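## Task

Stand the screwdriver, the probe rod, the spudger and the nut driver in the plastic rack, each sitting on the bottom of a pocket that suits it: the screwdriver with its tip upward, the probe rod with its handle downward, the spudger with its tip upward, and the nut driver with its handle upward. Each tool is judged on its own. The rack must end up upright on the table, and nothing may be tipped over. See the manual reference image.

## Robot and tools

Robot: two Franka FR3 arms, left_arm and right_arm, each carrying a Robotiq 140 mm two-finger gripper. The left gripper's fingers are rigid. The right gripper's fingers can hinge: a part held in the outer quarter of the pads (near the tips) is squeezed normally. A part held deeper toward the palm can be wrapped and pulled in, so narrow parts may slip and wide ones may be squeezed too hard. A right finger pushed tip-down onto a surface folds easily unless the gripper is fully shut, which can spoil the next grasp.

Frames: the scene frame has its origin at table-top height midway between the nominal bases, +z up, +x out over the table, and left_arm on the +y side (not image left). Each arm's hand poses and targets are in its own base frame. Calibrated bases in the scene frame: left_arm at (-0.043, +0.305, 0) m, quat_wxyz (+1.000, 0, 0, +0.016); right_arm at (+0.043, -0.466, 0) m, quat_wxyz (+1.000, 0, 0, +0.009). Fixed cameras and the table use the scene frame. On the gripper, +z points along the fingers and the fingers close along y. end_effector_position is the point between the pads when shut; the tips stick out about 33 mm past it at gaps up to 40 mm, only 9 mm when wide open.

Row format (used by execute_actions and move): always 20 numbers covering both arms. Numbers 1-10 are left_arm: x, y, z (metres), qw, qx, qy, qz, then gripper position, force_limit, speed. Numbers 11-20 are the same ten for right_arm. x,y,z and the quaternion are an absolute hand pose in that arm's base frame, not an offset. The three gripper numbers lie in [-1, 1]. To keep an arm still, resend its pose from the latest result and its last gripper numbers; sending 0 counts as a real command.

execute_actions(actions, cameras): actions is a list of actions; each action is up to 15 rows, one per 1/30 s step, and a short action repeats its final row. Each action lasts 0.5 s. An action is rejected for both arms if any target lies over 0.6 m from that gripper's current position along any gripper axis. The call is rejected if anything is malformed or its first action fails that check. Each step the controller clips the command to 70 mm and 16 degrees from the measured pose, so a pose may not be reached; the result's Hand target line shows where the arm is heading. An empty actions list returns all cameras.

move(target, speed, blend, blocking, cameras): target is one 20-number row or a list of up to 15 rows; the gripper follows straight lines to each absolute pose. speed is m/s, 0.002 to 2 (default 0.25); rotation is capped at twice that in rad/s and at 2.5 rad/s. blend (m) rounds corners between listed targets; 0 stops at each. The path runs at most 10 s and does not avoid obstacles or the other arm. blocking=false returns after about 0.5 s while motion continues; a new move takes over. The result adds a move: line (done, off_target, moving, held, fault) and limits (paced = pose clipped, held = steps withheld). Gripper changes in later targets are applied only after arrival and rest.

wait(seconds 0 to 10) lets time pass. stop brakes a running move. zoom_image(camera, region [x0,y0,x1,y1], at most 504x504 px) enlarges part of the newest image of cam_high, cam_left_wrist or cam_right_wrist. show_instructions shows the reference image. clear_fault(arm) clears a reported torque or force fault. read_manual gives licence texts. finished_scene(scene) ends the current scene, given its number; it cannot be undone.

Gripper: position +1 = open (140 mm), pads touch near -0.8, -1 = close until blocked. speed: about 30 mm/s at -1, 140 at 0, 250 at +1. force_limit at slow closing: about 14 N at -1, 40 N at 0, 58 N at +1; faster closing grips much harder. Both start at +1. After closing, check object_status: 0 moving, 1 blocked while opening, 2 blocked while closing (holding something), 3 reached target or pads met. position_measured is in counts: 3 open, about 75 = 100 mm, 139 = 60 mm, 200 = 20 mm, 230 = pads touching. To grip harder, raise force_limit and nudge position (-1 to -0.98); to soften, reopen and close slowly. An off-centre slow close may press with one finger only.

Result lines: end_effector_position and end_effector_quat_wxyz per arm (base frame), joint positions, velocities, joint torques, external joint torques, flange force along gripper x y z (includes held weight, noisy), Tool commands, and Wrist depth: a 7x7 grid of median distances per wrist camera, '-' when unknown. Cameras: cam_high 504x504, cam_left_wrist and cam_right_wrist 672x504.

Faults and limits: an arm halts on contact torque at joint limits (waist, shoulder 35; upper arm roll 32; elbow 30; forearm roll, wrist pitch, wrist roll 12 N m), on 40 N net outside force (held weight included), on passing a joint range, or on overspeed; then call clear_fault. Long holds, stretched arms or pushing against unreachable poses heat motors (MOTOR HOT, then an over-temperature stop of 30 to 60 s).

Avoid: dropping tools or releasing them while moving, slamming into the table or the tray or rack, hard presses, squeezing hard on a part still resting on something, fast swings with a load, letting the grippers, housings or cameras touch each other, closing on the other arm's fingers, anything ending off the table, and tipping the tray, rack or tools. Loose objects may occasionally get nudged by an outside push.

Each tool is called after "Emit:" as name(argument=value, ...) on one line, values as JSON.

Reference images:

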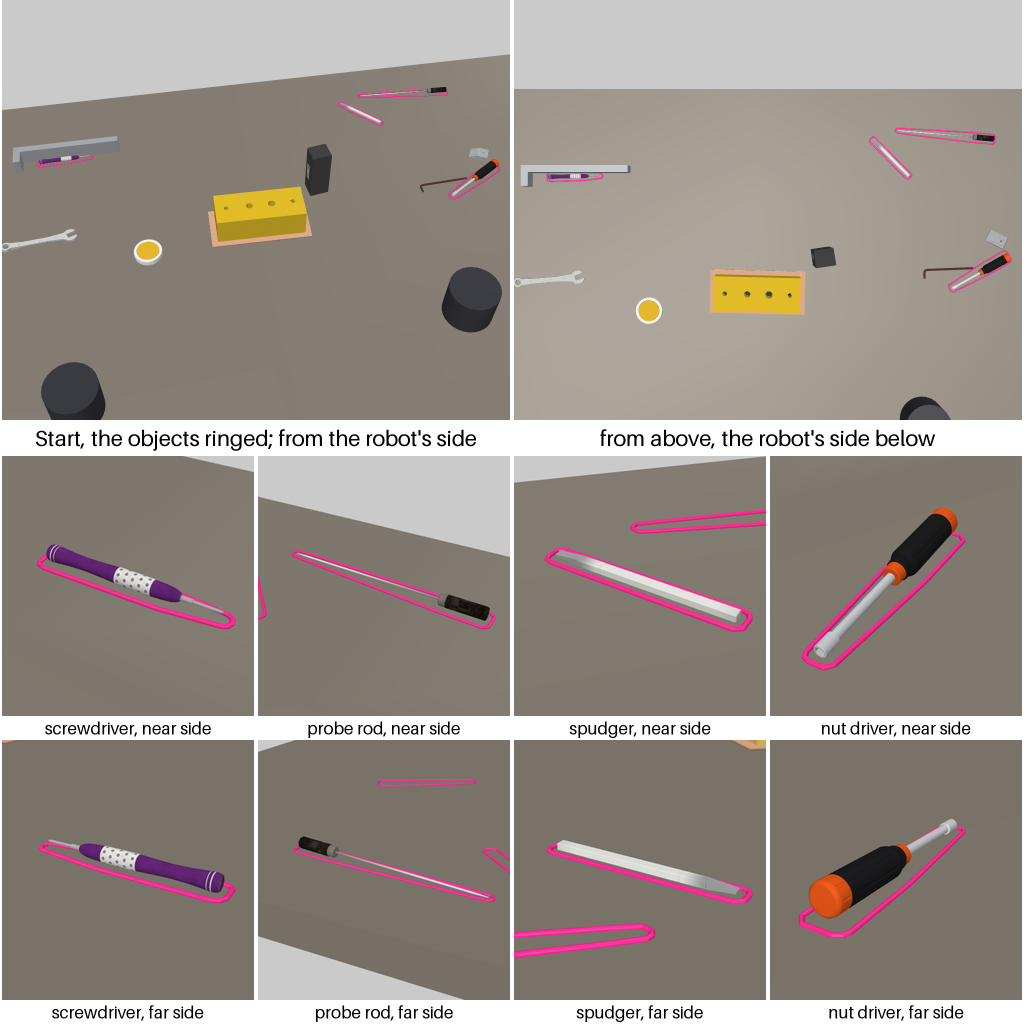

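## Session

Emit:
execute_actions(actions=[])

Emit:
zoom_image(camera="cam_high", region=[0, 60, 504, 504])

Scene clock: 0.00 s.
left_arm: end_effector_position=(+0.5629, -0.2800, +0.1722) position_measured=3 object_status=3 end_effector_quat_wxyz=(+0.009, -0.433, +0.872, -0.230) | right_arm: end_effector_position=(+0.4126, +0.3232, +0.3156) position_measured=3 object_status=3 end_effector_quat_wxyz=(+0.005, +0.931, -0.356, -0.087)
Joint positions: left_arm=[-0.422 0.068 0.037 -2.252 -0.602 2.61 0.743] | right_arm=[0.601 -0.017 -0.015 -1.828 0.135 1.7 -0.279]
Joint velocities: within noise
Joint torques (N m): no reading
External joint torques (N m): no reading
Flange force (N): no reading
Wrist depth (mm): cam_left_wrist=[1665 410 363 329 300 272 252 / 1764 418 371 335 304 278 256 / 1738 430 385 344 311 281 260 / 1891 130 392 352 315 290 131 / - 1566 403 361 323 294 - / - 1665 1433 372 332 301 278 / - 1713 1506 377 339 303 281] | cam_right_wrist=[391 393 393 398 397 403 406 / 420 421 424 426 444 441 441 / 457 460 465 467 460 478 483 / 493 135 512 458 533 501 509 / 97 539 557 573 583 587 109 / - 629 638 651 655 661 109 / - 714 729 700 749 760 -]
Hand target: left_arm +0.5629, -0.2800, +0.1722; +0.009, -0.433, +0.872, -0.230 | right_arm +0.4126, +0.3232, +0.3156; +0.005, +0.931, -0.356, -0.087
Tool commands: left_gripper/position=+1.0 left_gripper/force_limit=+1.0 left_gripper/speed=+1.0 right_gripper/position=+1.0 right_gripper/force_limit=+1.0 right_gripper/speed=+1.0
camera_calibration:
cam_left_wrist: T_world_to_cam=[[-0.74577, 0.517644, -0.419371, 0.647534], [0.506863, 0.849388, 0.147072, -0.0713641], [0.43234, -0.102882, -0.895822, 0.0261882], [0, 0, 0, 1]] pos_world=[0.507761, -0.271882, 0.305512]
cam_right_wrist: T_world_to_cam=[[-0.642261, -0.762498, 0.0780854, 0.492815], [-0.642331, 0.591014, 0.487969, -0.0744414], [-0.418225, 0.263247, -0.869361, 0.505785], [0, 0, 0, 1]] pos_world=[0.480232, 0.28662, 0.437553]

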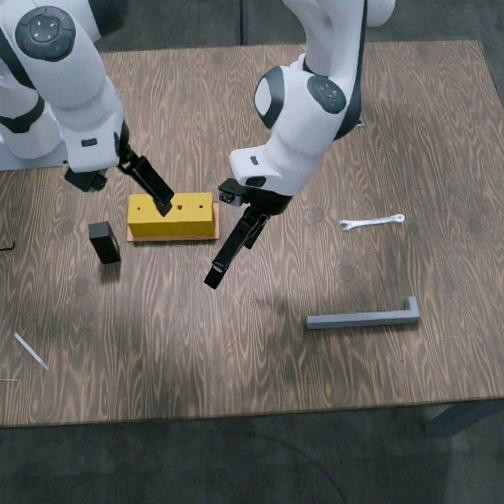

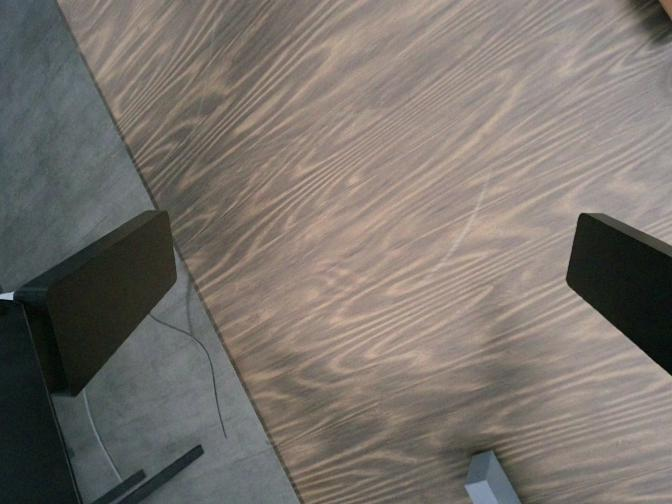

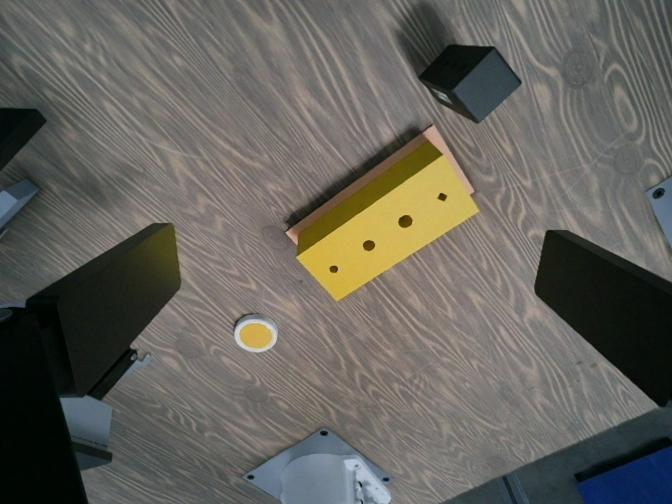

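Scaled by 1.000.

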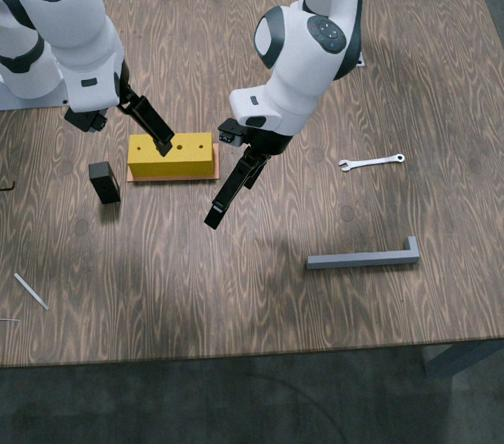

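Emit:
move(target=[0.53,-0.08,0.33,0,1,0,0,0,0,0,0.46,-0.06,0.40,0,1,0,0,0,0,0], speed=0.5, cameras=["all"])

Emit:
zoom_image(camera="cam_right_wrist", region=[100, 0, 600, 340])

Emit:
zoom_image(camera="cam_left_wrist", region=[200, 0, 600, 300])

Emit:
zoom_image(camera="cam_high", region=[110, 170, 240, 260])

Scene clock: 34.43 s.
left_arm: end_effector_position=(+0.5301, -0.0810, +0.3301) position_measured=129 object_status=3 end_effector_quat_wxyz=(+0.001, +1.000, -0.003, +0.001) | right_arm: end_effector_position=(+0.4606, -0.0591, +0.3992) position_measured=129 object_status=3 end_effector_quat_wxyz=(-0.001, +1.000, -0.004, +0.000)
Joint positions: left_arm=[0.247 -0.093 -0.38 -1.885 -0.038 1.801 -1.687] | right_arm=[0.618 -0.371 -0.605 -1.921 -0.206 1.611 -1.51]
Joint velocities: left_arm=[0 -0.001 -0.001 0 -0.001 0 -0.006] | right_arm=[within noise]
Joint torques (N m): left_arm=[0.62 -26.12 0.84 24.99 1.22 2.55 -0.13] | right_arm=[-0.8 -14.79 6.38 23.89 0.63 2.46 -0.14]
External joint torques (N m): left_arm=[0.59 1.19 -0.22 0.32 0.36 -0.07 -0.13] | right_arm=[-0.8 -1.01 0.01 0.17 -0.24 -0.17 -0.14]
Flange force (N): left_arm=[5.7 0.7 -0.9] | right_arm=[-3.9 0.8 -0.2]
Wrist depth (mm): cam_left_wrist=[420 417 422 433 421 423 420 / 447 443 445 444 444 446 445 / 472 478 472 470 471 469 470 / 499 496 131 500 490 486 500 / - 91 134 525 546 111 88 / - - 566 568 564 - - / - - 600 617 606 - -] | cam_right_wrist=[499 494 493 494 493 491 493 / 521 519 518 514 512 514 517 / 550 548 547 546 542 544 543 / 576 554 566 579 153 567 576 / - 92 105 614 602 90 94 / - - 657 646 651 - - / - - 596 616 700 - -]
Hand target: left_arm +0.5300, -0.0800, +0.3300; +0.000, +1.000, +0.000, +0.000 | right_arm +0.4600, -0.0600, +0.4000; +0.000, +1.000, +0.000, +0.000
Off the commanded pose: left_arm 0.001 m, 0 deg | right_arm 0.001 m, 0 deg.
move: done; limits=paced
camera_calibration:
cam_left_wrist: T_world_to_cam=[[-0.010081, -0.999911, -0.00873912, -0.0622285], [-0.934561, 0.00631293, 0.355746, 0.379896], [-0.355659, 0.0117535, -0.934542, 0.641969], [0, 0, 0, 1]] pos_world=[0.582731, -0.0721666, 0.464257]
cam_right_wrist: T_world_to_cam=[[0.0155694, -0.999845, 0.00821983, -0.0634515], [-0.939034, -0.0117976, 0.343622, 0.300251], [-0.343472, -0.0130687, -0.939072, 0.676318], [0, 0, 0, 1]] pos_world=[0.51523, -0.0510608, 0.53246]

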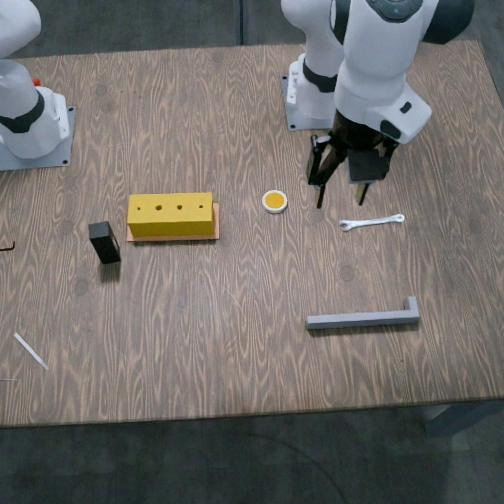

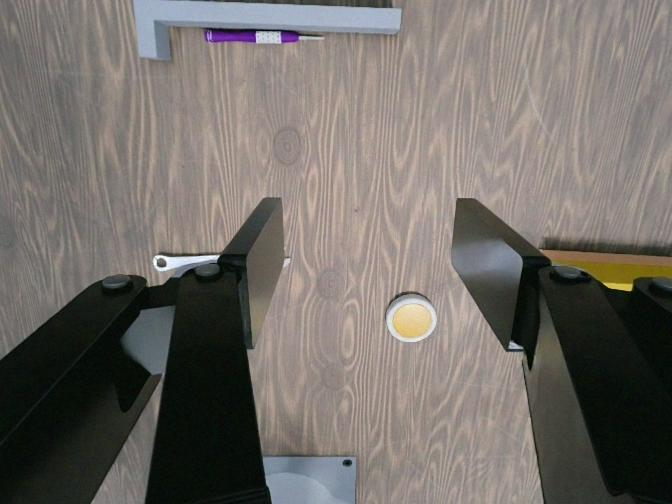

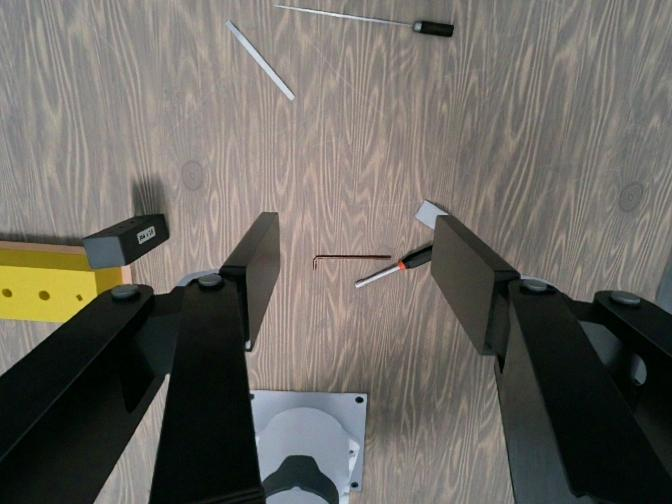

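Scaled by 1.008 from the camera's 672x504 image, which has a finer 960x720 frame.

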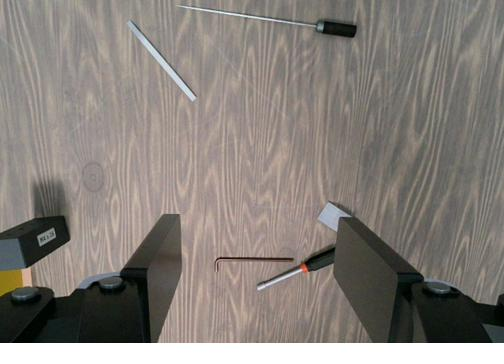

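Scaled by 1.260 from the camera's 672x504 image, which has a finer 960x720 frame.

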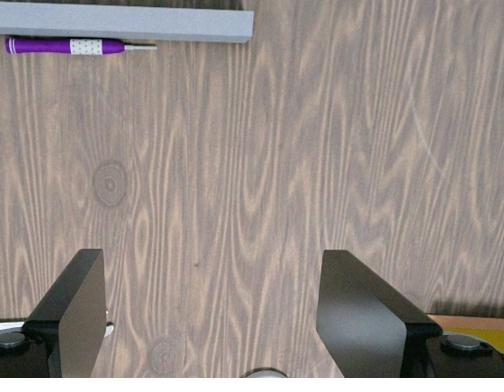

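Scaled by 3.877 from the camera's 504x504 image, which has a finer 720x720 frame.

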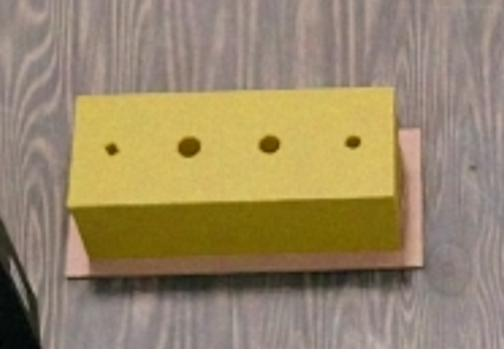

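Emit:
move(target=[0.61,0.0,0.2,0,1,0,0,0,0,0,0.30,-0.14,0.2,0,0.854,-0.52,0,0,0,0], speed=0.4, cameras=["cam_left_wrist","cam_right_wrist"])

Emit:
zoom_image(camera="cam_right_wrist", region=[200, 0, 520, 300])

Emit:
zoom_image(camera="cam_left_wrist", region=[80, 0, 580, 260])

Scene clock: 155.60 s.
left_arm: end_effector_position=(+0.6085, -0.0007, +0.1992) position_measured=129 object_status=3 end_effector_quat_wxyz=(+0.001, +1.000, +0.003, -0.002) | right_arm: end_effector_position=(+0.2996, -0.1405, +0.2007) position_measured=129 object_status=3 end_effector_quat_wxyz=(+0.001, +0.857, -0.515, +0.000)
Joint positions: left_arm=[0.297 0.212 -0.319 -1.859 0.072 2.055 -1.626] | right_arm=[-0.098 -0.71 -0.323 -2.742 -0.237 2.045 -0.725]
Joint velocities: left_arm=[within noise] | right_arm=[0 0.001 0 0 -0.001 0 0.006]
Joint torques (N m): left_arm=[0.46 -37 -2.09 24.56 1.14 2.9 0.17] | right_arm=[-1.24 -6.82 4.48 23.34 1.11 2.77 0.26]
External joint torques (N m): left_arm=[0.49 0.97 -0.09 0.28 0.36 0.28 0.17] | right_arm=[-1.23 0.25 0.38 -0.41 0.41 0.14 0.26]
Flange force (N): left_arm=[3.9 -0.6 1.1] | right_arm=[-1.0 0.5 1.2]
Wrist depth (mm): cam_left_wrist=[306 307 307 305 307 307 305 / 323 323 315 317 316 319 322 / 343 341 342 340 341 342 339 / 361 360 130 364 358 352 365 / - 91 134 389 384 111 88 / - - 413 414 414 - - / - - 446 445 444 - -] | cam_right_wrist=[314 313 311 309 308 308 304 / 333 331 328 326 325 321 322 / 353 349 347 345 343 343 339 / 373 373 148 367 173 357 360 / - 91 105 388 383 90 93 / - - 415 418 417 - - / - - 452 447 441 - -]
Hand target: left_arm +0.6100, +0.0000, +0.2000; +0.000, +1.000, +0.000, +0.000 | right_arm +0.3000, -0.1400, +0.2000; +0.000, +0.854, -0.520, +0.000
Off the commanded pose: left_arm 0.002 m, 0 deg | right_arm 0.001 m, 1 deg.
move: done
camera_calibration:
cam_left_wrist: T_world_to_cam=[[0.00291439, -0.999953, -0.00924316, 0.0100034], [-0.932445, -0.00605699, 0.361262, 0.496745], [-0.361301, 0.00756588, -0.932418, 0.549657], [0, 0, 0, 1]] pos_world=[0.66175, 0.00885302, 0.333148]
cam_right_wrist: T_world_to_cam=[[-0.87182, -0.489675, 0.0122244, 0.196046], [-0.456289, 0.820949, 0.343284, 0.188758], [-0.178133, 0.293704, -0.939152, 0.427152], [0, 0, 0, 1]] pos_world=[0.333135, -0.184418, 0.333966]
Images, in order (width x height): cam_left_wrist 672x504, cam_right_wrist 672x504.

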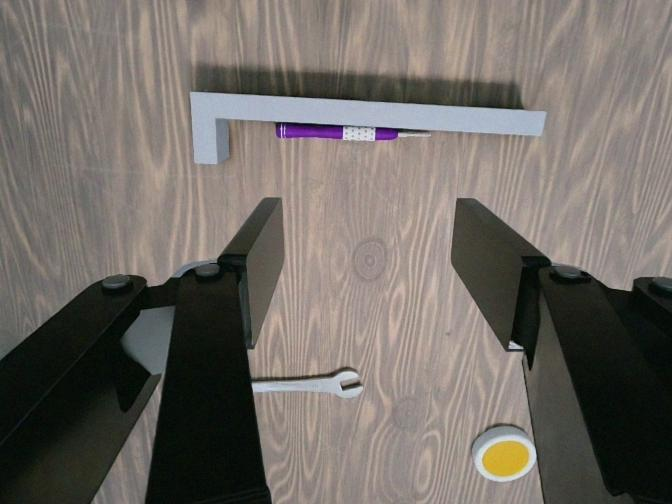

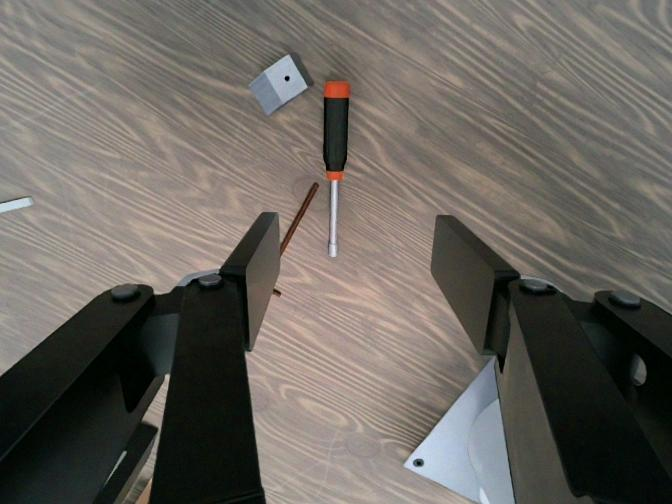

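Scaled by 1.575 from the camera's 672x504 image, which has a finer 960x720 frame.

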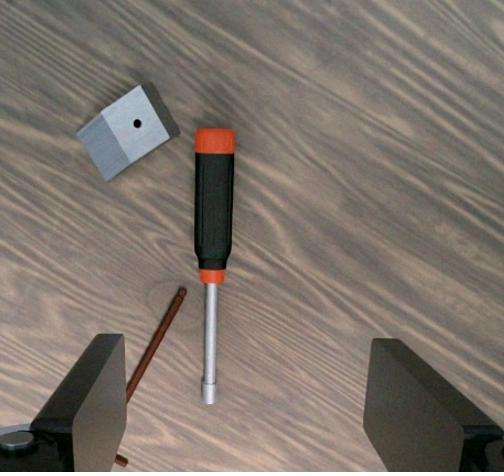

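Scaled by 1.008 from the camera's 672x504 image, which has a finer 960x720 frame.

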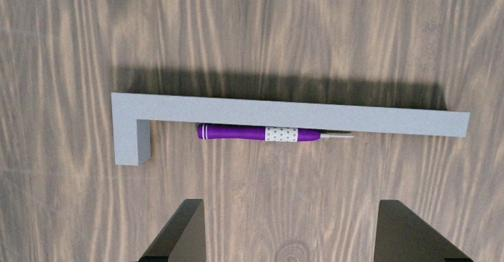

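Emit:
move(target=[[0.618,0.001,0.09,0,1,-0.013,0,0.89,0,0,0.3287,-0.184,0.09,-0.0673,0.8493,-0.5114,-0.1118,-0.44,0,0],[0.6195,0.001,0.04,0,1,-0.013,0,0.89,0,0,0.326,-0.1784,0.045,-0.0673,0.8493,-0.5114,-0.1118,-0.44,0,-1]], speed=[0.3,0.12], cameras=["cam_left_wrist","cam_right_wrist"])

Scene clock: 231.47 s.
left_arm: end_effector_position=(+0.6176, +0.0012, +0.0388) position_measured=17 object_status=3 end_effector_quat_wxyz=(+0.001, +1.000, -0.015, -0.002) | right_arm: end_effector_position=(+0.3251, -0.1775, +0.0456) position_measured=185 object_status=3 end_effector_quat_wxyz=(-0.067, +0.848, -0.514, -0.113)
Joint positions: left_arm=[0.26 0.458 -0.271 -1.95 0.171 2.381 -1.651] | right_arm=[0.105 -0.019 -0.687 -2.576 0.155 2.322 -1.182]
Joint torques (N m): left_arm=[-0.86 -42.5 -3.42 21.72 0.68 2.9 -0.18] | right_arm=[-1.08 -19.79 0.23 18.96 0.64 2.29 -0.04]
External joint torques (N m): left_arm=[-0.69 0.27 0.25 0.33 0.07 0.28 -0.18] | right_arm=[-1.14 0.91 -0.13 0.1 0.18 0.36 -0.03]
Flange force (N): left_arm=[2.2 1.1 1.4] | right_arm=[4.4 -0.4 3.1]
Wrist depth (mm): cam_left_wrist=[161 162 162 162 161 161 161 / 168 169 169 171 171 170 169 / - 142 143 141 145 145 144 / - 122 192 192 192 190 131 / - 199 205 204 204 203 117 / - 219 219 220 217 218 217 / - 237 235 235 235 236 235] | cam_right_wrist=[154 151 150 149 148 148 147 / 167 165 159 163 163 162 161 / 184 183 181 173 180 179 178 / 207 205 200 184 191 201 199 / 229 75 93 225 - 89 219 / - 75 - 267 - - - / - - - 317 - - -]
Hand target: left_arm +0.6195, +0.0010, +0.0400; +0.000, +1.000, -0.013, +0.000 | right_arm +0.3260, -0.1784, +0.0450; -0.067, +0.849, -0.511, -0.112
Off the commanded pose: left_arm 0.002 m, 0 deg | right_arm 0.001 m, 0 deg.
move: done
camera_calibration:
cam_left_wrist: T_world_to_cam=[[-0.0326616, -0.999417, -0.00995673, 0.032338], [-0.931788, 0.026845, 0.362009, 0.562788], [-0.36153, 0.0211014, -0.932122, 0.403443], [0, 0, 0, 1]] pos_world=[0.671312, 0.00869794, 0.172646]
cam_right_wrist: T_world_to_cam=[[-0.874079, -0.485745, 0.00621345, 0.203744], [-0.393354, 0.715215, 0.577703, 0.234034], [-0.28506, 0.502514, -0.816223, 0.36313], [0, 0, 0, 1]] pos_world=[0.37366, -0.250895, 0.159927]
Images, in order (width x height): cam_left_wrist 672x504, cam_right_wrist 672x504.

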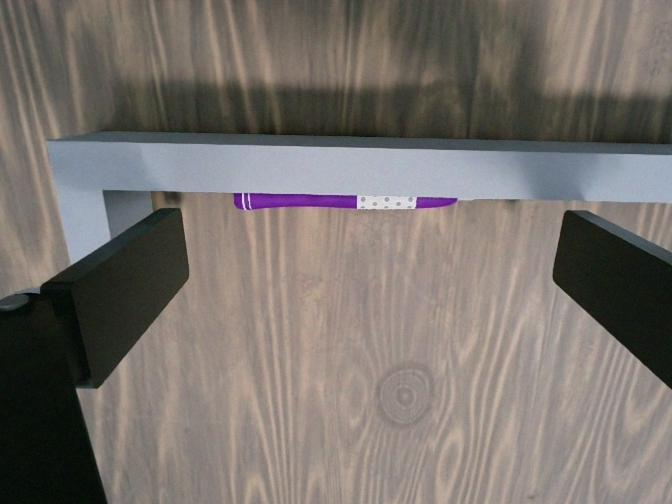

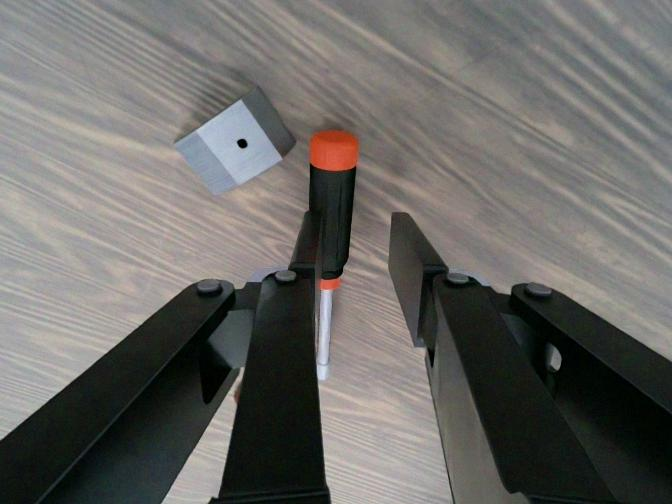

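Emit:
move(target=[[0.6195,-0.002,0.016,0,1,-0.013,0,0.89,-1,-1,0.3328,-0.1745,0.060,-0.0673,0.8493,-0.5114,-0.1118,-0.44,0,-1],[0.6195,-0.002,0.016,0,1,-0.013,0,0.89,-1,-1,0.3328,-0.1745,0.0325,-0.0673,0.8493,-0.5114,-0.1118,-0.44,0,-1],[0.6195,-0.002,0.016,0,1,-0.013,0,-1,-1,-1,0.3328,-0.1745,0.0325,-0.0673,0.8493,-0.5114,-0.1118,-1,0,-1]], speed=[0.1,0.08,0.1], cameras=["cam_left_wrist","cam_right_wrist"])

Scene clock: 261.87 s.
left_arm: end_effector_position=(+0.6207, -0.0003, +0.0200) position_measured=81 object_status=0 end_effector_quat_wxyz=(-0.001, +1.000, -0.015, +0.001) | right_arm: end_effector_position=(+0.3316, -0.1743, +0.0327) position_measured=204 object_status=2 end_effector_quat_wxyz=(-0.067, +0.848, -0.514, -0.113)
Joint positions: left_arm=[0.238 0.493 -0.25 -1.949 0.183 2.424 -1.663] | right_arm=[0.111 0.035 -0.67 -2.567 0.212 2.351 -1.211]
Joint torques (N m): left_arm=[-0.13 -38.8 -3.5 19.95 0.3 3.6 -0.24] | right_arm=[-0.63 -22.12 -0.13 18.45 0.75 2.08 -0.14]
External joint torques (N m): left_arm=[0 4.55 0.07 -0.97 -0.28 0.98 -0.24] | right_arm=[-0.6 0.05 0.45 -0.01 0.32 0.14 -0.13]
Flange force (N): left_arm=[5.4 0.3 10.3] | right_arm=[1.6 -0.5 1.8]
Wrist depth (mm): cam_left_wrist=[146 146 144 145 145 145 144 / 154 154 153 155 152 152 152 / 127 127 126 155 158 127 127 / - 118 156 171 171 135 169 / - 88 183 184 182 177 88 / - - 196 196 195 195 - / - - 210 210 209 209 -] | cam_right_wrist=[140 139 138 138 137 139 136 / 153 152 148 151 150 150 149 / 170 169 158 153 166 165 164 / 195 190 185 161 181 185 184 / 216 205 86 201 - 88 203 / - - - - - - - / - - - - - - -]
Hand target: left_arm +0.6195, -0.0020, +0.0160; +0.000, +1.000, -0.013, +0.000 | right_arm +0.3328, -0.1745, +0.0325; -0.067, +0.849, -0.511, -0.112
Off the commanded pose: left_arm 0.004 m, 0 deg | right_arm 0.001 m, 0 deg.
move: off_target (left_arm)
camera_calibration:
cam_left_wrist: T_world_to_cam=[[-0.0323865, -0.999382, -0.0136971, 0.0307113], [-0.934584, 0.0254235, 0.354832, 0.574319], [-0.354265, 0.0242929, -0.93483, 0.382657], [0, 0, 0, 1]] pos_world=[0.673306, 0.00679525, 0.154353]
cam_right_wrist: T_world_to_cam=[[-0.874337, -0.485265, 0.00727436, 0.211216], [-0.392633, 0.716086, 0.577113, 0.241639], [-0.285262, 0.501735, -0.816632, 0.352691], [0, 0, 0, 1]] pos_world=[0.380159, -0.247495, 0.147029]
Images, in order (width x height): cam_left_wrist 672x504, cam_right_wrist 672x504.

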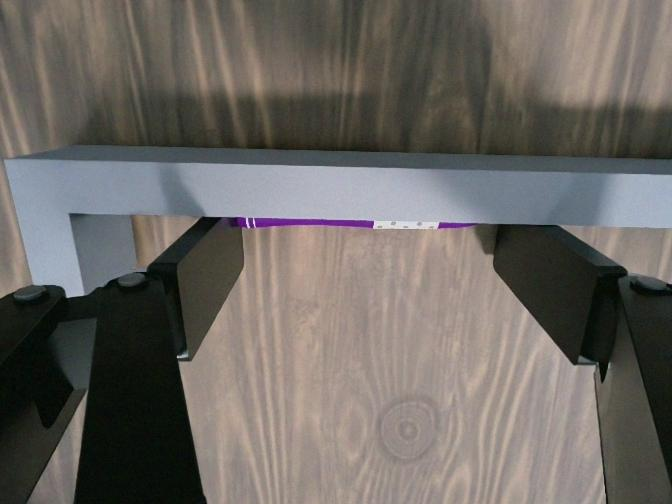

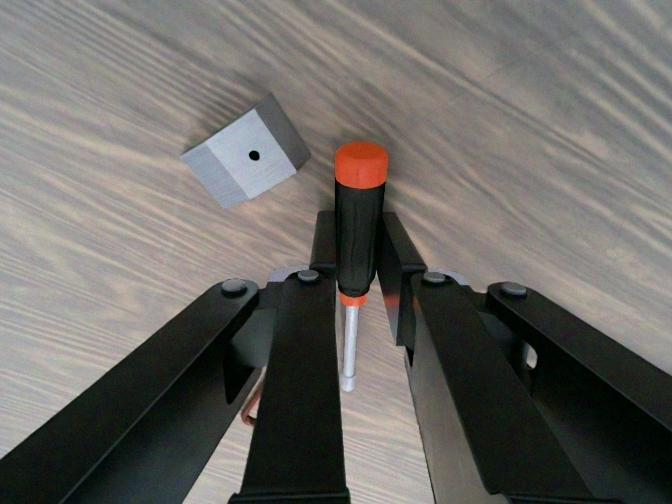

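Emit:
move(target=[[0.6195,-0.002,0.045,0,1,-0.013,0,0.89,-1,-0.5,0.31,-0.14,0.20,-0.0673,0.8493,-0.5114,-0.1118,-1,0,-1],[0.6265,-0.003,0.030,0,1,-0.013,0,0.89,-1,-0.5,0.31,-0.14,0.20,-0.0673,0.8493,-0.5114,-0.1118,-1,0,-1]], speed=[0.15,0.06], cameras=["cam_left_wrist"])

Emit:
zoom_image(camera="cam_left_wrist", region=[120, 130, 600, 280])

Scene clock: 283.03 s.
left_arm: end_effector_position=(+0.6251, -0.0025, +0.0404) position_measured=17 object_status=3 end_effector_quat_wxyz=(-0.001, +1.000, -0.011, -0.001) | right_arm: end_effector_position=(+0.3105, -0.1405, +0.1996) position_measured=204 object_status=2 end_effector_quat_wxyz=(-0.067, +0.852, -0.507, -0.110)
Joint positions: left_arm=[0.244 0.472 -0.264 -1.921 0.172 2.369 -1.664] | right_arm=[-0.015 -0.46 -0.489 -2.522 -0.059 1.899 -0.91]
Joint velocities: left_arm=[-0.001 0.001 0.003 0.002 0 -0.003 0] | right_arm=[within noise]
Joint torques (N m): left_arm=[-0.55 -31.17 -1.97 20.71 1.97 6.05 -0.05] | right_arm=[-1.15 -13.84 5.39 23.1 1.1 1.86 0.19]
External joint torques (N m): left_arm=[-0.73 12.18 1.41 -0.87 1.36 3.43 -0.05] | right_arm=[-1.19 -0.77 0.32 0.15 0.16 -0.16 0.2]
Flange force (N): left_arm=[23.2 0.8 29.6] | right_arm=[-3.3 2.5 -1.3]
Wrist depth (mm): cam_left_wrist=[164 163 164 163 163 163 162 / 174 173 172 173 172 172 172 / - 147 147 178 148 148 148 / - 122 194 194 193 193 131 / - 201 206 206 205 206 117 / - 222 221 221 222 220 224 / - 238 238 238 236 236 237] | cam_right_wrist=[296 292 289 288 286 283 283 / 322 320 317 313 312 310 308 / 357 356 350 151 347 345 340 / 403 398 386 159 378 385 378 / 456 71 86 181 - 88 420 / - - - - - - - / - - - - - - -]
Hand target: left_arm +0.6262, -0.0030, +0.0302; +0.000, +1.000, -0.013, +0.000 | right_arm +0.3100, -0.1400, +0.2000; -0.067, +0.849, -0.511, -0.112
Off the commanded pose: left_arm 0.010 m, 0 deg | right_arm 0.001 m, 1 deg.
move: off_target (left_arm)
camera_calibration:
cam_left_wrist: T_world_to_cam=[[-0.0259895, -0.999588, -0.0122112, 0.0248648], [-0.932669, 0.0198495, 0.360187, 0.569841], [-0.359796, 0.0207501, -0.9328, 0.406616], [0, 0, 0, 1]] pos_world=[0.678418, 0.00510616, 0.174346]
Images, in order (width x height): cam_left_wrist 672x504.

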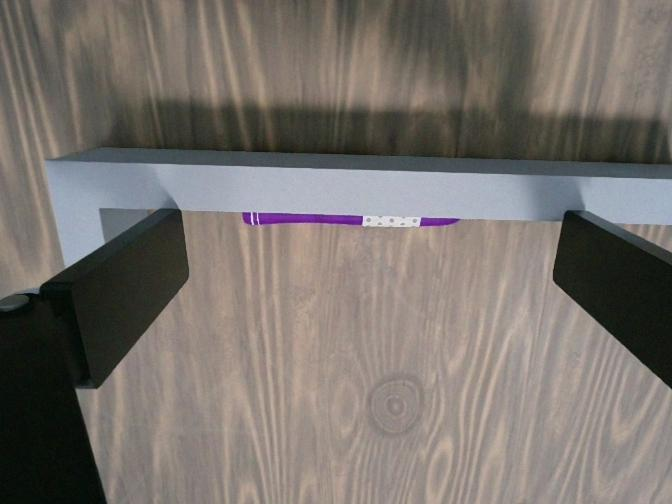

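Scaled by 1.050 from the camera's 672x504 image, which has a finer 960x720 frame.

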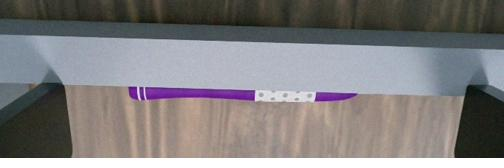

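Emit:
move(target=[[0.615,0.0,0.10,0,1,-0.013,0,-1,-1,0,0.31,-0.14,0.20,-0.0673,0.8493,-0.5114,-0.1118,-1,0,-1],[0.6265,0.01,0.09,0,0.7071,-0.7071,0,-1,-1,0,0.31,-0.14,0.20,-0.0673,0.8493,-0.5114,-0.1118,-1,0,-1],[0.6265,0.01,0.045,0,0.7071,-0.7071,0,-1,-1,0,0.31,-0.14,0.20,-0.0673,0.8493,-0.5114,-0.1118,-1,0,-1]], speed=[0.2,0.3,0.1], cameras=["cam_left_wrist","cam_high"])

Emit:
zoom_image(camera="cam_high", region=[300, 270, 430, 350])

Scene clock: 327.47 s.
left_arm: end_effector_position=(+0.6249, +0.0101, +0.0441) position_measured=233 object_status=3 end_effector_quat_wxyz=(+0.002, +0.706, -0.709, -0.001) | right_arm: end_effector_position=(+0.3105, -0.1405, +0.1996) position_measured=204 object_status=2 end_effector_quat_wxyz=(-0.067, +0.852, -0.508, -0.110)
Joint positions: left_arm=[0.72 0.606 -0.769 -1.895 0.544 2.274 -0.323] | right_arm=[-0.015 -0.46 -0.489 -2.522 -0.059 1.899 -0.909]
Joint velocities: left_arm=[-0.001 0 0.001 0 -0.001 0.005 -0.005] | right_arm=[within noise]
Joint torques (N m): left_arm=[0.04 -38.77 -12.6 20.16 0.84 2.81 -0.2] | right_arm=[-1.01 -13.86 5.3 23.1 1.09 1.86 0.21]
External joint torques (N m): left_arm=[0.14 -0.06 0.33 0 0.27 0.22 -0.2] | right_arm=[-1.05 -0.74 0.22 0.09 0.15 -0.18 0.22]
Flange force (N): left_arm=[0.1 0.4 1.1] | right_arm=[-3.2 2.4 -1.1]
Wrist depth (mm): cam_left_wrist=[168 167 168 136 166 166 165 / 178 176 176 165 175 174 174 / 188 187 186 152 185 184 184 / 199 199 195 154 192 195 194 / 213 209 83 83 82 - 206 / - - - - - 74 - / - - - - - - -] | cam_right_wrist=[296 292 289 286 286 283 283 / 323 319 318 314 311 311 309 / 357 356 352 151 346 345 339 / 406 401 387 159 377 383 380 / 458 71 86 181 - 88 420 / - - - - - - - / - - - - - - -]
Hand target: left_arm +0.6265, +0.0100, +0.0450; +0.000, +0.707, -0.707, +0.000 | right_arm +0.3100, -0.1400, +0.2000; -0.067, +0.849, -0.511, -0.112
Off the commanded pose: left_arm 0.002 m, 0 deg | right_arm 0.001 m, 1 deg.
move: done
camera_calibration:
cam_left_wrist: T_world_to_cam=[[-0.999952, 0.00756007, -0.00626203, 0.635647], [0.00483666, 0.934516, 0.355888, -0.0267596], [0.0085425, 0.35584, -0.934508, 0.176302], [0, 0, 0, 1]] pos_world=[0.634239, -0.0425336, 0.17826]
Images, in order (width x height): cam_high 504x504, cam_left_wrist 672x504.

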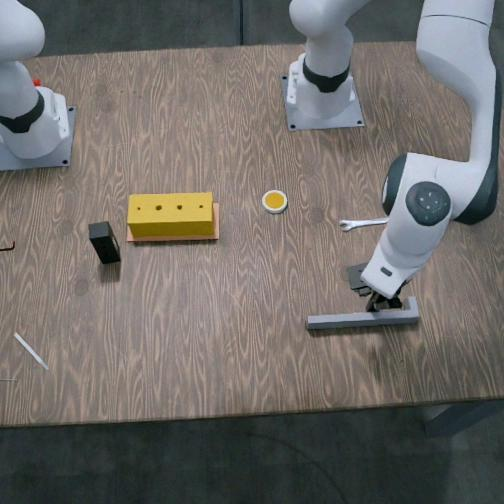

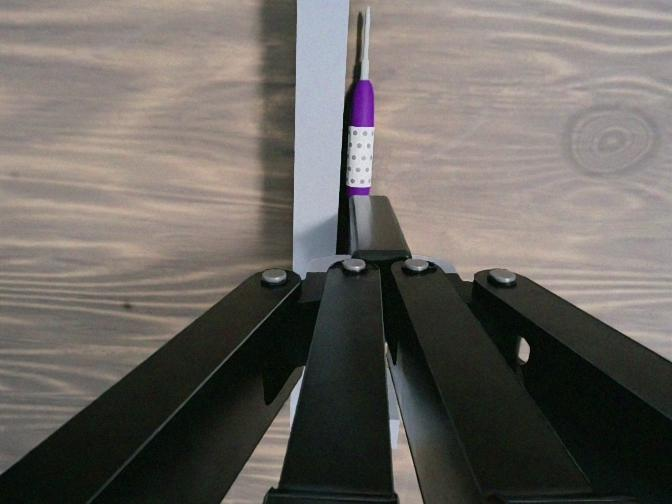

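Scaled by 3.877 from the camera's 504x504 image, which has a finer 720x720 frame.

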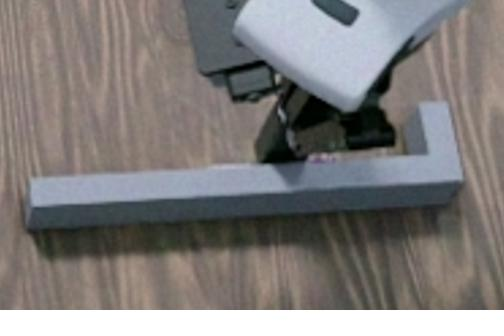

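Emit:
move(target=[[0.6272,0.01,0.0365,0,0.7071,-0.7071,0,-1,-1,0,0.31,-0.14,0.20,-0.0673,0.8493,-0.5114,-0.1118,-1,0,-1],[0.580,0.01,0.0365,0,0.7071,-0.7071,0,-1,-1,0,0.31,-0.14,0.20,-0.0673,0.8493,-0.5114,-0.1118,-1,0,-1]], speed=[0.04,0.05], cameras=["cam_left_wrist"])

Scene clock: 340.97 s.
left_arm: end_effector_position=(+0.5793, +0.0103, +0.0357) position_measured=233 object_status=3 end_effector_quat_wxyz=(+0.000, +0.705, -0.709, -0.002) | right_arm: end_effector_position=(+0.3105, -0.1405, +0.1996) position_measured=204 object_status=2 end_effector_quat_wxyz=(-0.067, +0.852, -0.508, -0.110)
Joint positions: left_arm=[0.799 0.503 -0.803 -2.084 0.526 2.373 -0.33] | right_arm=[-0.015 -0.46 -0.489 -2.522 -0.059 1.899 -0.909]
Joint velocities: left_arm=[0.002 0 -0.001 0.001 0.002 0.004 0] | right_arm=[within noise]
Joint torques (N m): left_arm=[0.8 -34.36 -11.99 19.18 -0.02 2.91 -0.14] | right_arm=[-1.08 -13.81 5.29 23.09 1.1 1.86 0.17]
External joint torques (N m): left_arm=[0.82 -0.66 -0.93 -0.32 -0.54 0.34 -0.15] | right_arm=[-1.06 -0.58 0.28 0.09 0.16 -0.17 0.18]
Flange force (N): left_arm=[-0.9 6.7 -4.3] | right_arm=[-2.7 2.1 -1.1]
Wrist depth (mm): cam_left_wrist=[159 128 156 157 157 157 157 / 169 164 163 167 166 166 165 / 179 174 171 177 176 176 174 / 192 187 177 183 182 185 185 / 202 198 83 83 82 - 196 / - - - - - 74 - / - - - - - - -] | cam_right_wrist=[294 291 291 288 286 284 283 / 323 321 317 314 313 310 309 / 359 357 353 151 346 343 341 / 405 397 387 158 378 384 381 / 456 71 86 181 - 88 418 / - - - - - - - / - - - - - - -]
Hand target: left_arm +0.5800, +0.0100, +0.0365; +0.000, +0.707, -0.707, +0.000 | right_arm +0.3100, -0.1400, +0.2000; -0.067, +0.849, -0.511, -0.112
Off the commanded pose: left_arm 0.001 m, 0 deg | right_arm 0.001 m, 1 deg.
move: done
camera_calibration:
cam_left_wrist: T_world_to_cam=[[-0.999928, 0.00907082, -0.00791888, 0.590026], [0.00562102, 0.933237, 0.359218, -0.0243099], [0.0106486, 0.359148, -0.93322, 0.167535], [0, 0, 0, 1]] pos_world=[0.588336, -0.0428351, 0.169752]
Images, in order (width x height): cam_left_wrist 672x504.

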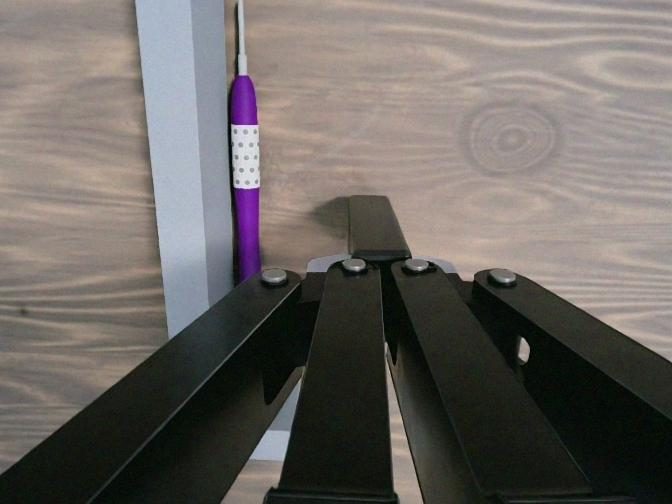

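Emit:
move(target=[[0.585,-0.018,0.06,0,0.7071,-0.7071,0,-1,-1,0,0.31,-0.14,0.20,-0.0673,0.8493,-0.5114,-0.1118,-1,0,-1],[0.6295,-0.018,0.055,0,0.7071,-0.7071,0,-1,-1,0,0.31,-0.14,0.20,-0.0673,0.8493,-0.5114,-0.1118,-1,0,-1],[0.6295,-0.018,0.0355,0,0.7071,-0.7071,0,-1,-1,0,0.31,-0.14,0.20,-0.0673,0.8493,-0.5114,-0.1118,-1,0,-1],[0.580,-0.018,0.0355,0,0.7071,-0.7071,0,-1,-1,0,0.31,-0.14,0.20,-0.0673,0.8493,-0.5114,-0.1118,-1,0,-1]], speed=[0.15,0.15,0.05,0.05], cameras=["cam_left_wrist"])

Scene clock: 373.97 s.
left_arm: end_effector_position=(+0.5793, -0.0177, +0.0347) position_measured=233 object_status=3 end_effector_quat_wxyz=(+0.000, +0.705, -0.710, -0.002) | right_arm: end_effector_position=(+0.3105, -0.1405, +0.1996) position_measured=204 object_status=2 end_effector_quat_wxyz=(-0.067, +0.852, -0.508, -0.110)
Joint positions: left_arm=[0.736 0.499 -0.788 -2.084 0.516 2.378 -0.37] | right_arm=[-0.015 -0.46 -0.489 -2.522 -0.059 1.899 -0.909]
Joint velocities: left_arm=[0.001 0.001 0 0 -0.001 0.003 0] | right_arm=[within noise]
Joint torques (N m): left_arm=[0.9 -34.51 -11.64 19.23 -0.05 2.85 -0.22] | right_arm=[-1.09 -13.78 5.37 23.03 1.07 1.87 0.27]
External joint torques (N m): left_arm=[0.97 -0.34 -0.71 -0.47 -0.58 0.24 -0.22] | right_arm=[-1.03 -0.64 0.4 0.02 0.14 -0.17 0.28]
Flange force (N): left_arm=[-1.3 6.3 -3.6] | right_arm=[-3.4 2.1 -0.9]
Wrist depth (mm): cam_left_wrist=[160 127 156 157 157 156 156 / 168 164 166 166 165 165 164 / 177 173 172 174 175 175 173 / 188 185 174 172 181 185 184 / 201 199 83 82 82 - 194 / - - - - - 74 - / - - - - - - -] | cam_right_wrist=[294 293 290 286 286 285 284 / 324 320 318 314 312 311 310 / 358 355 353 151 347 341 340 / 403 397 387 159 376 383 379 / 460 71 86 181 - 88 422 / - - - - - - - / - - - - - - -]
Hand target: left_arm +0.5800, -0.0180, +0.0355; +0.000, +0.707, -0.707, +0.000 | right_arm +0.3100, -0.1400, +0.2000; -0.067, +0.849, -0.511, -0.112
Off the commanded pose: left_arm 0.001 m, 0 deg | right_arm 0.001 m, 1 deg.
move: done
camera_calibration:
cam_left_wrist: T_world_to_cam=[[-0.999915, 0.0102786, -0.00799673, 0.590261], [0.00671908, 0.93319, 0.359321, 0.0015488], [0.0111558, 0.359237, -0.93318, 0.176267], [0, 0, 0, 1]] pos_world=[0.588234, -0.0708339, 0.168652]
Images, in order (width x height): cam_left_wrist 672x504.

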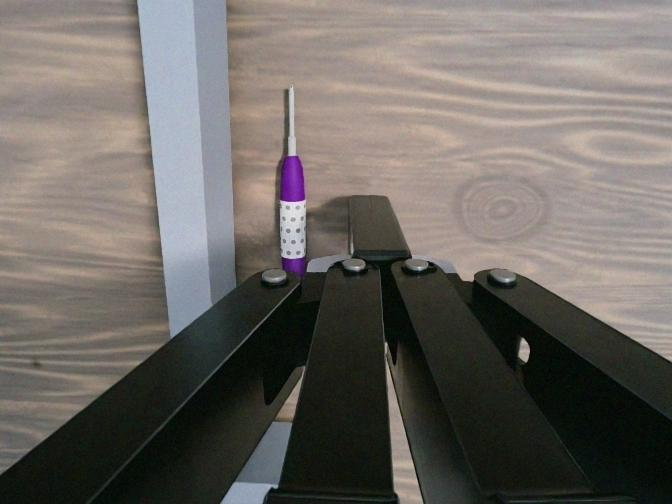

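Emit:
move(target=[[0.58,-0.018,0.08,0,0.7071,-0.7071,0,-0.47,0,0,0.31,-0.14,0.20,-0.0673,0.8493,-0.5114,-0.1118,-1,0,-1],[0.614,-0.034,0.075,-0.1228,0.6964,-0.6964,-0.1228,-0.47,0,0,0.31,-0.14,0.20,-0.0673,0.8493,-0.5114,-0.1118,-1,0,-1],[0.614,-0.031,0.045,-0.1228,0.6964,-0.6964,-0.1228,-0.47,0,0,0.31,-0.14,0.20,-0.0673,0.8493,-0.5114,-0.1118,-1,0,-1]], speed=[0.2,0.2,0.1], cameras=["cam_left_wrist"])

Scene clock: 419.40 s.
left_arm: end_effector_position=(+0.6125, -0.0305, +0.0442) position_measured=188 object_status=3 end_effector_quat_wxyz=(-0.121, +0.695, -0.698, -0.125) | right_arm: end_effector_position=(+0.3105, -0.1405, +0.1996) position_measured=204 object_status=2 end_effector_quat_wxyz=(-0.067, +0.852, -0.508, -0.110)
Joint positions: left_arm=[0.308 0.555 -0.553 -1.863 0.751 2.12 -0.661] | right_arm=[-0.015 -0.46 -0.489 -2.522 -0.059 1.899 -0.909]
Joint velocities: left_arm=[-0.001 -0.001 -0.001 0 0.001 0.002 -0.006] | right_arm=[within noise]
Joint torques (N m): left_arm=[-0.05 -41.79 -8.73 21 1.14 2.08 -0.22] | right_arm=[-1.09 -13.78 5.32 23.04 1.09 1.88 0.22]
External joint torques (N m): left_arm=[0.02 0.14 -0.05 0.06 0.39 0.18 -0.21] | right_arm=[-1.14 -0.57 0.22 -0.05 0.15 -0.17 0.23]
Flange force (N): left_arm=[0.6 -0.2 1.1] | right_arm=[-3.0 2.4 -0.7]
Wrist depth (mm): cam_left_wrist=[148 148 145 144 146 146 145 / 164 164 160 160 162 161 161 / 185 184 180 174 182 182 181 / 212 211 199 201 197 202 206 / 239 78 94 241 136 85 225 / - - - 268 - - 75 / - - - 360 - - -] | cam_right_wrist=[295 292 291 288 286 285 283 / 322 320 316 316 312 311 308 / 357 357 354 151 347 344 340 / 400 398 387 158 377 384 381 / 455 71 86 94 - 88 420 / - - - - - - - / - - - - - - -]
Hand target: left_arm +0.6140, -0.0310, +0.0450; -0.123, +0.696, -0.696, -0.123 | right_arm +0.3100, -0.1400, +0.2000; -0.067, +0.849, -0.511, -0.112
Off the commanded pose: left_arm 0.002 m, 0 deg | right_arm 0.001 m, 1 deg.
move: done
camera_calibration:
cam_left_wrist: T_world_to_cam=[[-0.999945, 0.0100643, -0.00285666, 0.623506], [0.00573522, 0.755712, 0.654879, -0.00812227], [0.00874968, 0.654827, -0.755728, 0.192108], [0, 0, 0, 1]] pos_world=[0.621838, -0.125935, 0.152282]
Images, in order (width x height): cam_left_wrist 672x504.

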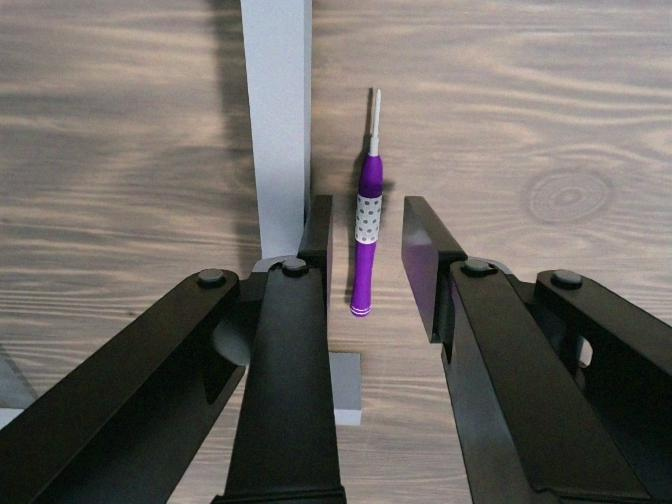

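Emit:
move(target=[[0.6128,-0.031,0.031,-0.1259,0.6781,-0.7145,-0.1195,-0.47,0,-1,0.31,-0.14,0.20,-0.0673,0.8493,-0.5114,-0.1118,-1,0,-1],[0.6128,-0.031,0.031,-0.1259,0.6781,-0.7145,-0.1195,-1,-0.3,-1,0.31,-0.14,0.20,-0.0673,0.8493,-0.5114,-0.1118,-1,0,-1],[0.59,-0.04,0.13,-0.1259,0.6781,-0.7145,-0.1195,-1,-0.3,-1,0.31,-0.14,0.20,-0.0673,0.8493,-0.5114,-0.1118,-1,0,-1]], speed=[0.08,0.1,0.15], cameras=["cam_left_wrist","cam_high"])

Emit:
zoom_image(camera="cam_high", region=[110, 170, 240, 260])

Scene clock: 437.97 s.
left_arm: end_effector_position=(+0.5914, -0.0404, +0.1305) position_measured=217 object_status=2 end_effector_quat_wxyz=(-0.128, +0.680, -0.713, -0.118) | right_arm: end_effector_position=(+0.3105, -0.1405, +0.1996) position_measured=204 object_status=2 end_effector_quat_wxyz=(-0.067, +0.852, -0.508, -0.110)
Joint positions: left_arm=[0.384 0.343 -0.655 -1.945 0.632 2.056 -0.551] | right_arm=[-0.015 -0.46 -0.489 -2.522 -0.059 1.899 -0.909]
Joint velocities: left_arm=[-0.001 0.001 0 -0.001 0 -0.001 0.007] | right_arm=[within noise]
Joint torques (N m): left_arm=[0.85 -35.28 -7.1 22.35 0.35 1.92 0.25] | right_arm=[-1.07 -13.87 5.34 23.14 1.09 1.87 0.24]
External joint torques (N m): left_arm=[0.97 0.52 -0.61 -0.33 -0.54 -0.1 0.26] | right_arm=[-0.95 -0.51 0.41 -0.02 0.15 -0.19 0.25]
Flange force (N): left_arm=[-1.7 1.9 -0.6] | right_arm=[-3.0 1.8 -0.8]
Wrist depth (mm): cam_left_wrist=[231 229 223 227 224 223 223 / 256 255 241 250 248 246 246 / 287 285 275 275 279 279 276 / 339 326 314 131 131 314 311 / 1566 - 83 - - 88 353 / - - - - - 75 - / - - - - - - -] | cam_right_wrist=[294 291 289 286 286 284 283 / 321 320 318 314 311 312 309 / 358 355 353 151 346 343 340 / 402 398 389 159 377 385 381 / 458 71 86 181 - 88 421 / - - - - - - - / - - - - - - -]
Hand target: left_arm +0.5900, -0.0400, +0.1300; -0.126, +0.678, -0.714, -0.119 | right_arm +0.3100, -0.1400, +0.2000; -0.067, +0.849, -0.511, -0.112
Off the commanded pose: left_arm 0.001 m, 0 deg | right_arm 0.001 m, 1 deg.
move: done
camera_calibration:
cam_left_wrist: T_world_to_cam=[[-0.998344, 0.0554879, -0.0151933, 0.605257], [0.0319524, 0.754409, 0.655626, -0.0725443], [0.0478413, 0.654055, -0.754933, 0.240696], [0, 0, 0, 1]] pos_world=[0.595057, -0.136285, 0.238467]
Images, in order (width x height): cam_high 504x504, cam_left_wrist 672x504.

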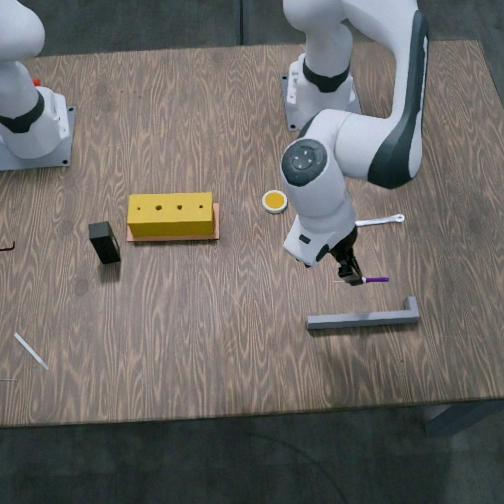

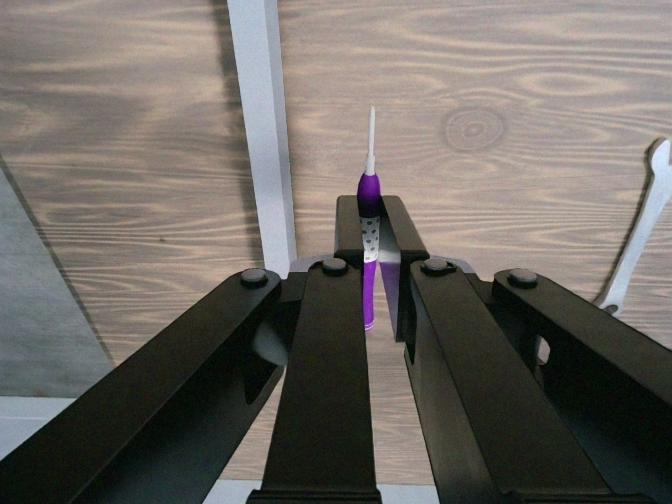

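Scaled by 3.877 from the camera's 504x504 image, which has a finer 720x720 frame.

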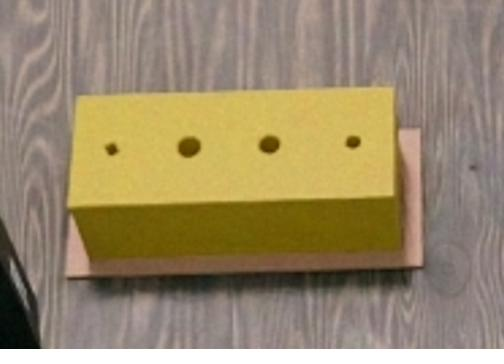

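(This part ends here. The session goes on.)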